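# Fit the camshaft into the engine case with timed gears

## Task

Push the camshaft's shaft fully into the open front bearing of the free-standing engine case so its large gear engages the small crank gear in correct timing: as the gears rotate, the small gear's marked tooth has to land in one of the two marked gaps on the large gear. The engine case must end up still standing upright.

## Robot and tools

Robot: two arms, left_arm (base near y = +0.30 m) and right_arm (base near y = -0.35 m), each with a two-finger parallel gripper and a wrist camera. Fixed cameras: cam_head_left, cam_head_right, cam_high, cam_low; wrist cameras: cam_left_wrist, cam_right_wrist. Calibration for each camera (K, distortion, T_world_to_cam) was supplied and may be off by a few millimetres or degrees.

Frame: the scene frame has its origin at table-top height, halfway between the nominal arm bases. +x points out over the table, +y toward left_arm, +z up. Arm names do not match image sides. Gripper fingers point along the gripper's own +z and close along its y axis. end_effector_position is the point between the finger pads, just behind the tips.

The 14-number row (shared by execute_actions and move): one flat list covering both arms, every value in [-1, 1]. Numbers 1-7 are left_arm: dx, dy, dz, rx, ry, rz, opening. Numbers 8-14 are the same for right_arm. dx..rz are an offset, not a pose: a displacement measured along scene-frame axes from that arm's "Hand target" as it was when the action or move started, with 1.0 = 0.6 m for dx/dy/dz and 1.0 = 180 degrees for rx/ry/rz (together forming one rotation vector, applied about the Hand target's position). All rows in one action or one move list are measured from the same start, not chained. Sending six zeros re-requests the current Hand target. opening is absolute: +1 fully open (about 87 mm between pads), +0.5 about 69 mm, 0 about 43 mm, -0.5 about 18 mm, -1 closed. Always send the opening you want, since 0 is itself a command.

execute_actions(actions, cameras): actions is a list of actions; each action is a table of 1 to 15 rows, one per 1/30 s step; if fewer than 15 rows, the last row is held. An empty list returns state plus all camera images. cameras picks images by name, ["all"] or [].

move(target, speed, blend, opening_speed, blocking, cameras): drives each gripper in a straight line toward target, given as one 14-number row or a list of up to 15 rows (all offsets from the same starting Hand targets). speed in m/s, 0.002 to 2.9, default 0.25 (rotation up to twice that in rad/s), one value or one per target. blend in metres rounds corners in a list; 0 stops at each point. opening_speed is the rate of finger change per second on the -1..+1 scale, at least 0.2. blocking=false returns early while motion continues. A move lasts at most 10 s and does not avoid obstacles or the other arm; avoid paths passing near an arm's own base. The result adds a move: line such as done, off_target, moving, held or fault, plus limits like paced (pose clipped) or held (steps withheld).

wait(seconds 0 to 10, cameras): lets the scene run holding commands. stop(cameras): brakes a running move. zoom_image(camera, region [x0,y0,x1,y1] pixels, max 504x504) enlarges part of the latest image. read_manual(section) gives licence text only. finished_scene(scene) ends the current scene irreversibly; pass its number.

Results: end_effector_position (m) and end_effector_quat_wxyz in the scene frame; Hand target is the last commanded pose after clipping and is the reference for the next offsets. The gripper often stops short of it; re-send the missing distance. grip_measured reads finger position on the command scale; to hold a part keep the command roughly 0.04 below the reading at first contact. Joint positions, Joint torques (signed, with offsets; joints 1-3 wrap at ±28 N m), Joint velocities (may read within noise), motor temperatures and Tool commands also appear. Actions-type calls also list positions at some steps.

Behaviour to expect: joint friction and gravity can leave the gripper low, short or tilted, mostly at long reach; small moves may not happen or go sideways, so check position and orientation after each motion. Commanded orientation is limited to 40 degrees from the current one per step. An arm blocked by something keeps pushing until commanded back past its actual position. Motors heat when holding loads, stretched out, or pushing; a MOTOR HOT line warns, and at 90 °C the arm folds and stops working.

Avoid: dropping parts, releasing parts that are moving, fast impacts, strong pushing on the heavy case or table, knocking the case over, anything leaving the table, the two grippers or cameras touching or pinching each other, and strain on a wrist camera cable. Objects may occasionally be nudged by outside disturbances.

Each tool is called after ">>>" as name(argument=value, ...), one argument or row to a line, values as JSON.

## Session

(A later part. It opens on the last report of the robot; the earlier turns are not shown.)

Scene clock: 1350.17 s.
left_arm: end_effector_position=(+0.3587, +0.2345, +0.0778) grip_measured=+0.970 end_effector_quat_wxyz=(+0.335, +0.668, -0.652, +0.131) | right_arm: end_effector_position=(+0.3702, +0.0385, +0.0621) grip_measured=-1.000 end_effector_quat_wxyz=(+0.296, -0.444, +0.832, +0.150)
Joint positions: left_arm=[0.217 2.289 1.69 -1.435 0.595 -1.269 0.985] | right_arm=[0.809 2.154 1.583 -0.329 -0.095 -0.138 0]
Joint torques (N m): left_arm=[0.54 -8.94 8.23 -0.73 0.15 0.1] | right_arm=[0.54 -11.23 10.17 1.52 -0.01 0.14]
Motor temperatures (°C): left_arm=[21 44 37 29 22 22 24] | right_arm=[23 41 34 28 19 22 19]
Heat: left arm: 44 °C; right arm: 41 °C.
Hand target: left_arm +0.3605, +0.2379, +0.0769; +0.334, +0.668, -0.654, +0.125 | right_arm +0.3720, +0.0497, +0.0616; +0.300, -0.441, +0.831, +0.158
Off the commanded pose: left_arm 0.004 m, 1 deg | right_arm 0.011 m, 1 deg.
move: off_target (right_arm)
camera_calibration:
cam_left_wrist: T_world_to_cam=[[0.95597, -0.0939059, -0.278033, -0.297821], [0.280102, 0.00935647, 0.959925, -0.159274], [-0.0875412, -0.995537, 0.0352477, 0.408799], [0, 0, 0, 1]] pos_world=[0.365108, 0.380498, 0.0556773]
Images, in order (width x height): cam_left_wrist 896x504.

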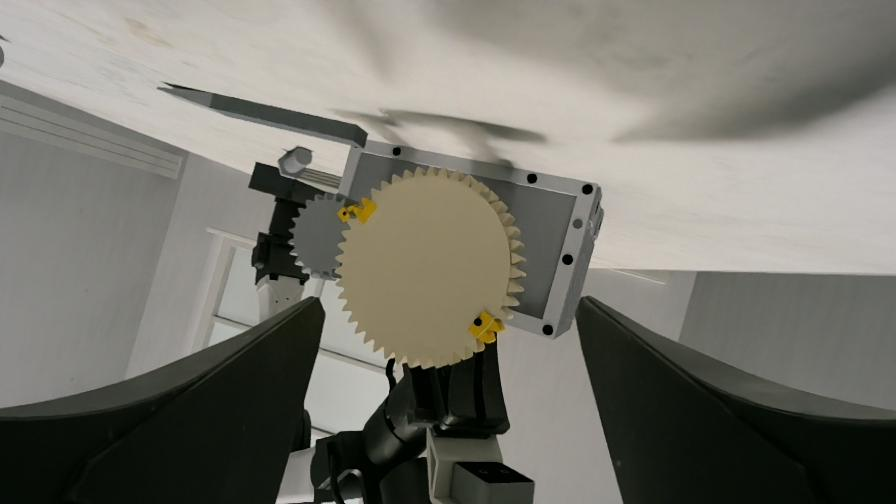

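>>> move(
  target=[
    [0,0,0,0,0,0,-1,0,0,0,0,0,0,-1],
    [-0.03,-0.04,-0.006,0,0,0,-1,0,0.01,0,0,0,0,-1],
    [-0.025,-0.105,-0.006,0,0,0,-1,0,0.02,0,0,0,0,-1],
  ],
  speed=[0.1,0.1,0.04],
  cameras=["cam_head_left","cam_left_wrist"],
)

>>> zoom_image(
  camera="cam_head_left",
  region=[270, 180, 350, 270],
)

>>> zoom_image(
  camera="cam_left_wrist",
  region=[200, 100, 620, 400],
)

Scene clock: 1364.53 s.
left_arm: end_effector_position=(+0.3387, +0.1993, +0.0619) grip_measured=-0.964 end_effector_quat_wxyz=(+0.330, +0.678, -0.651, +0.088) | right_arm: end_effector_position=(+0.3732, +0.0388, +0.0605) grip_measured=-1.000 end_effector_quat_wxyz=(+0.289, -0.439, +0.840, +0.137)
Joint positions: left_arm=[0.11 2.228 1.551 -1.324 0.566 -1.409 0.018] | right_arm=[0.814 2.179 1.631 -0.374 -0.068 -0.128 0]
Joint torques (N m): left_arm=[-3.89 -11.9 4.57 -0.07 0.95 -0.16] | right_arm=[1.63 -11.03 10.51 1.73 -0.17 0.18]
Heat: left arm: 44 °C; right arm: 41 °C.
Hand target: left_arm +0.3456, +0.1750, +0.0734; +0.334, +0.668, -0.654, +0.125 | right_arm +0.3720, +0.0617, +0.0616; +0.300, -0.441, +0.831, +0.158
Off the commanded pose: left_arm 0.028 m, 4 deg | right_arm 0.023 m, 3 deg.
move: off_target (left_arm, right_arm)
camera_calibration:
cam_left_wrist: T_world_to_cam=[[0.938654, -0.0855396, -0.334084, -0.278746], [0.329705, -0.0614442, 0.942082, -0.139692], [-0.101113, -0.994438, -0.029472, 0.38098], [0, 0, 0, 1]] pos_world=[0.346225, 0.346434, 0.0497052]
Images, in order (width x height): cam_head_left 896x504, cam_left_wrist 896x504.

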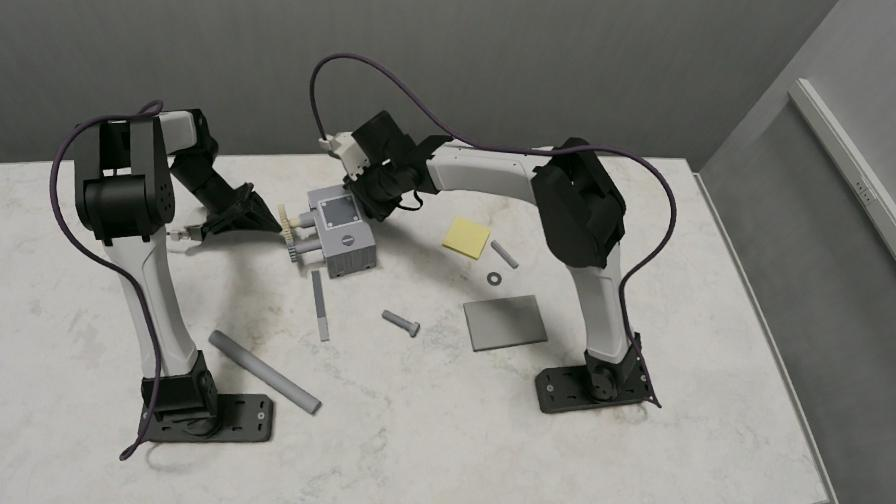

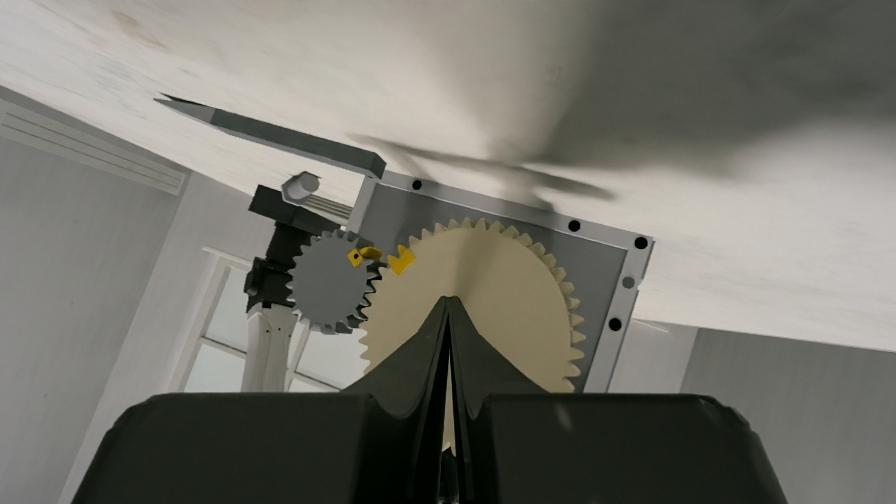

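Scaled by 5.600.

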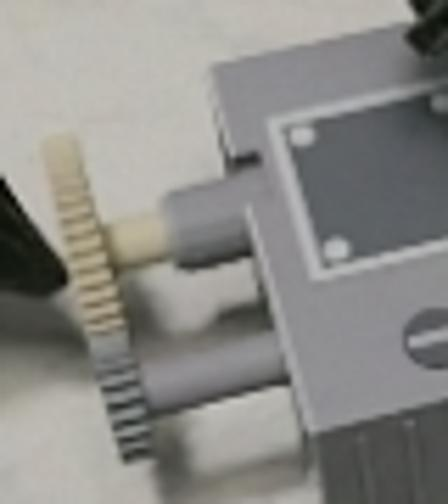

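Scaled by 1.200.

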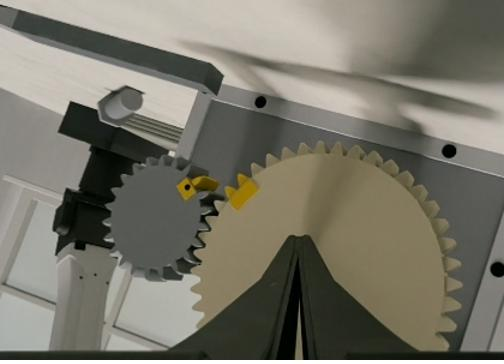

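>>> move(
  target=[
    [0,0.025,0,0,0,0,-1,0,-0.05,0,0,0,0,-1],
    [0.04,0.09,0,0,0,0,-1,0,-0.1,0.1,0,0,0,-1],
  ],
  speed=0.1,
  cameras=["cam_left_wrist","cam_head_left"],
)

>>> zoom_image(
  camera="cam_left_wrist",
  region=[270, 150, 520, 340],
)

>>> zoom_image(
  camera="cam_head_left",
  region=[270, 180, 350, 270],
)

Scene clock: 1373.57 s.
left_arm: end_effector_position=(+0.3665, +0.2282, +0.0722) grip_measured=-0.964 end_effector_quat_wxyz=(+0.331, +0.669, -0.654, +0.124) | right_arm: end_effector_position=(+0.3645, -0.0040, +0.0884) grip_measured=-1.000 end_effector_quat_wxyz=(+0.267, -0.439, +0.845, +0.147)
Joint positions: left_arm=[0.193 2.318 1.727 -1.428 0.588 -1.297 0.018] | right_arm=[0.745 2.042 1.547 -0.47 -0.138 -0.171 0]
Joint torques (N m): left_arm=[0.29 -9.13 8.25 -0.68 0.3 0.12] | right_arm=[-0.53 -17.58 9.83 1.34 -0.09 -0.13]
Heat: left arm: 45 °C; right arm: 43 °C.
Hand target: left_arm +0.3696, +0.2289, +0.0734; +0.334, +0.667, -0.654, +0.125 | right_arm +0.3720, +0.0017, +0.1215; +0.300, -0.441, +0.831, +0.158
Off the commanded pose: left_arm 0.003 m, 0 deg | right_arm 0.035 m, 4 deg.
move: off_target (right_arm)
camera_calibration:
cam_left_wrist: T_world_to_cam=[[0.954709, -0.095424, -0.281823, -0.306354], [0.282373, -0.00797008, 0.959272, -0.152958], [-0.0937837, -0.995405, 0.019336, 0.406832], [0, 0, 0, 1]] pos_world=[0.373825, 0.37451, 0.0525241]
Images, in order (width x height): cam_head_left 896x504, cam_left_wrist 896x504.

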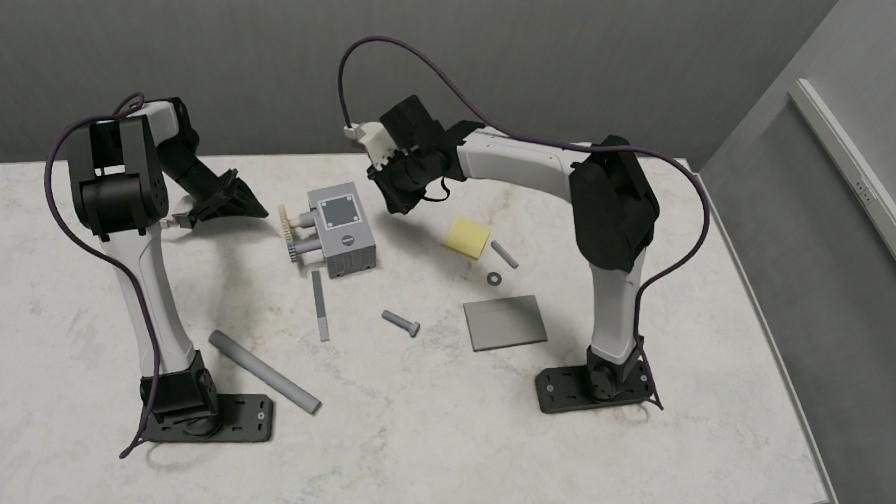

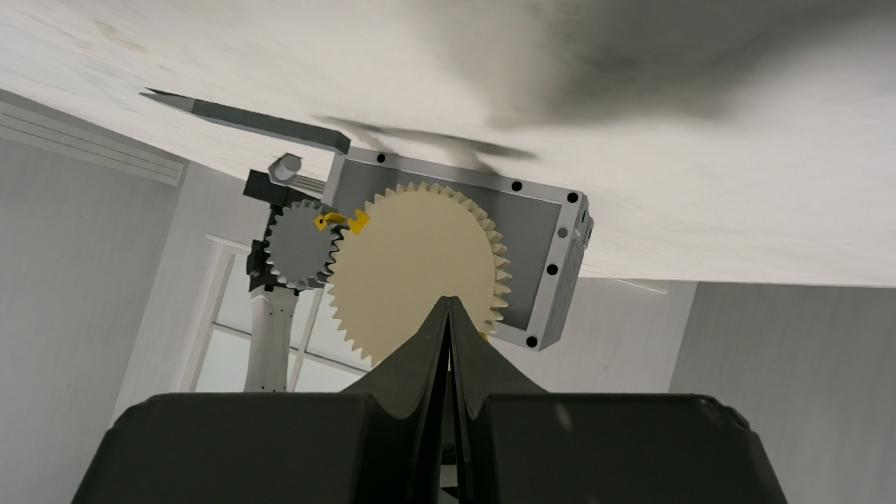

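Scaled by 2.016.

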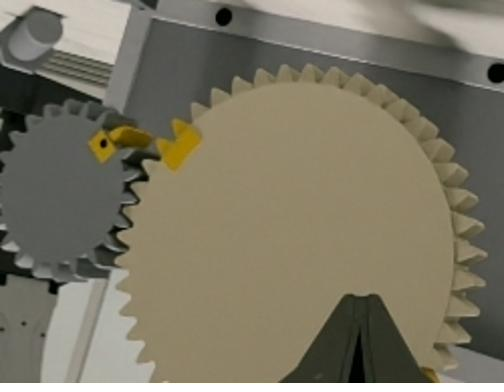

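Scaled by 5.600.

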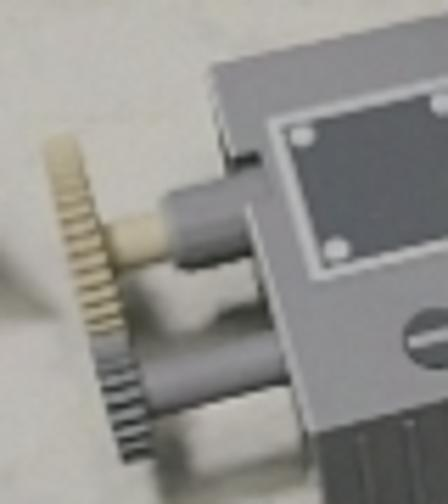

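>>> zoom_image(
  camera="cam_left_wrist",
  region=[300, 185, 400, 295],
)

Scaled by 4.582.

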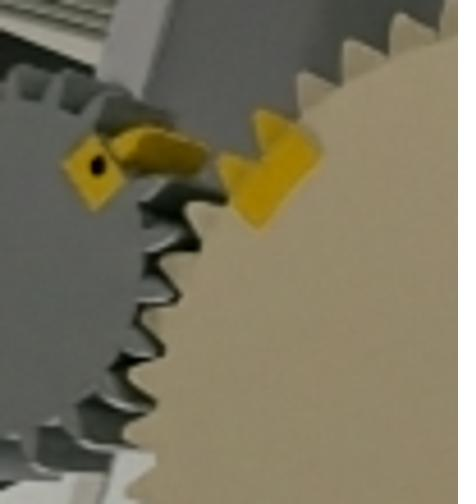

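>>> finished_scene(
  scene=2,
)

The scene is finished: the task was done.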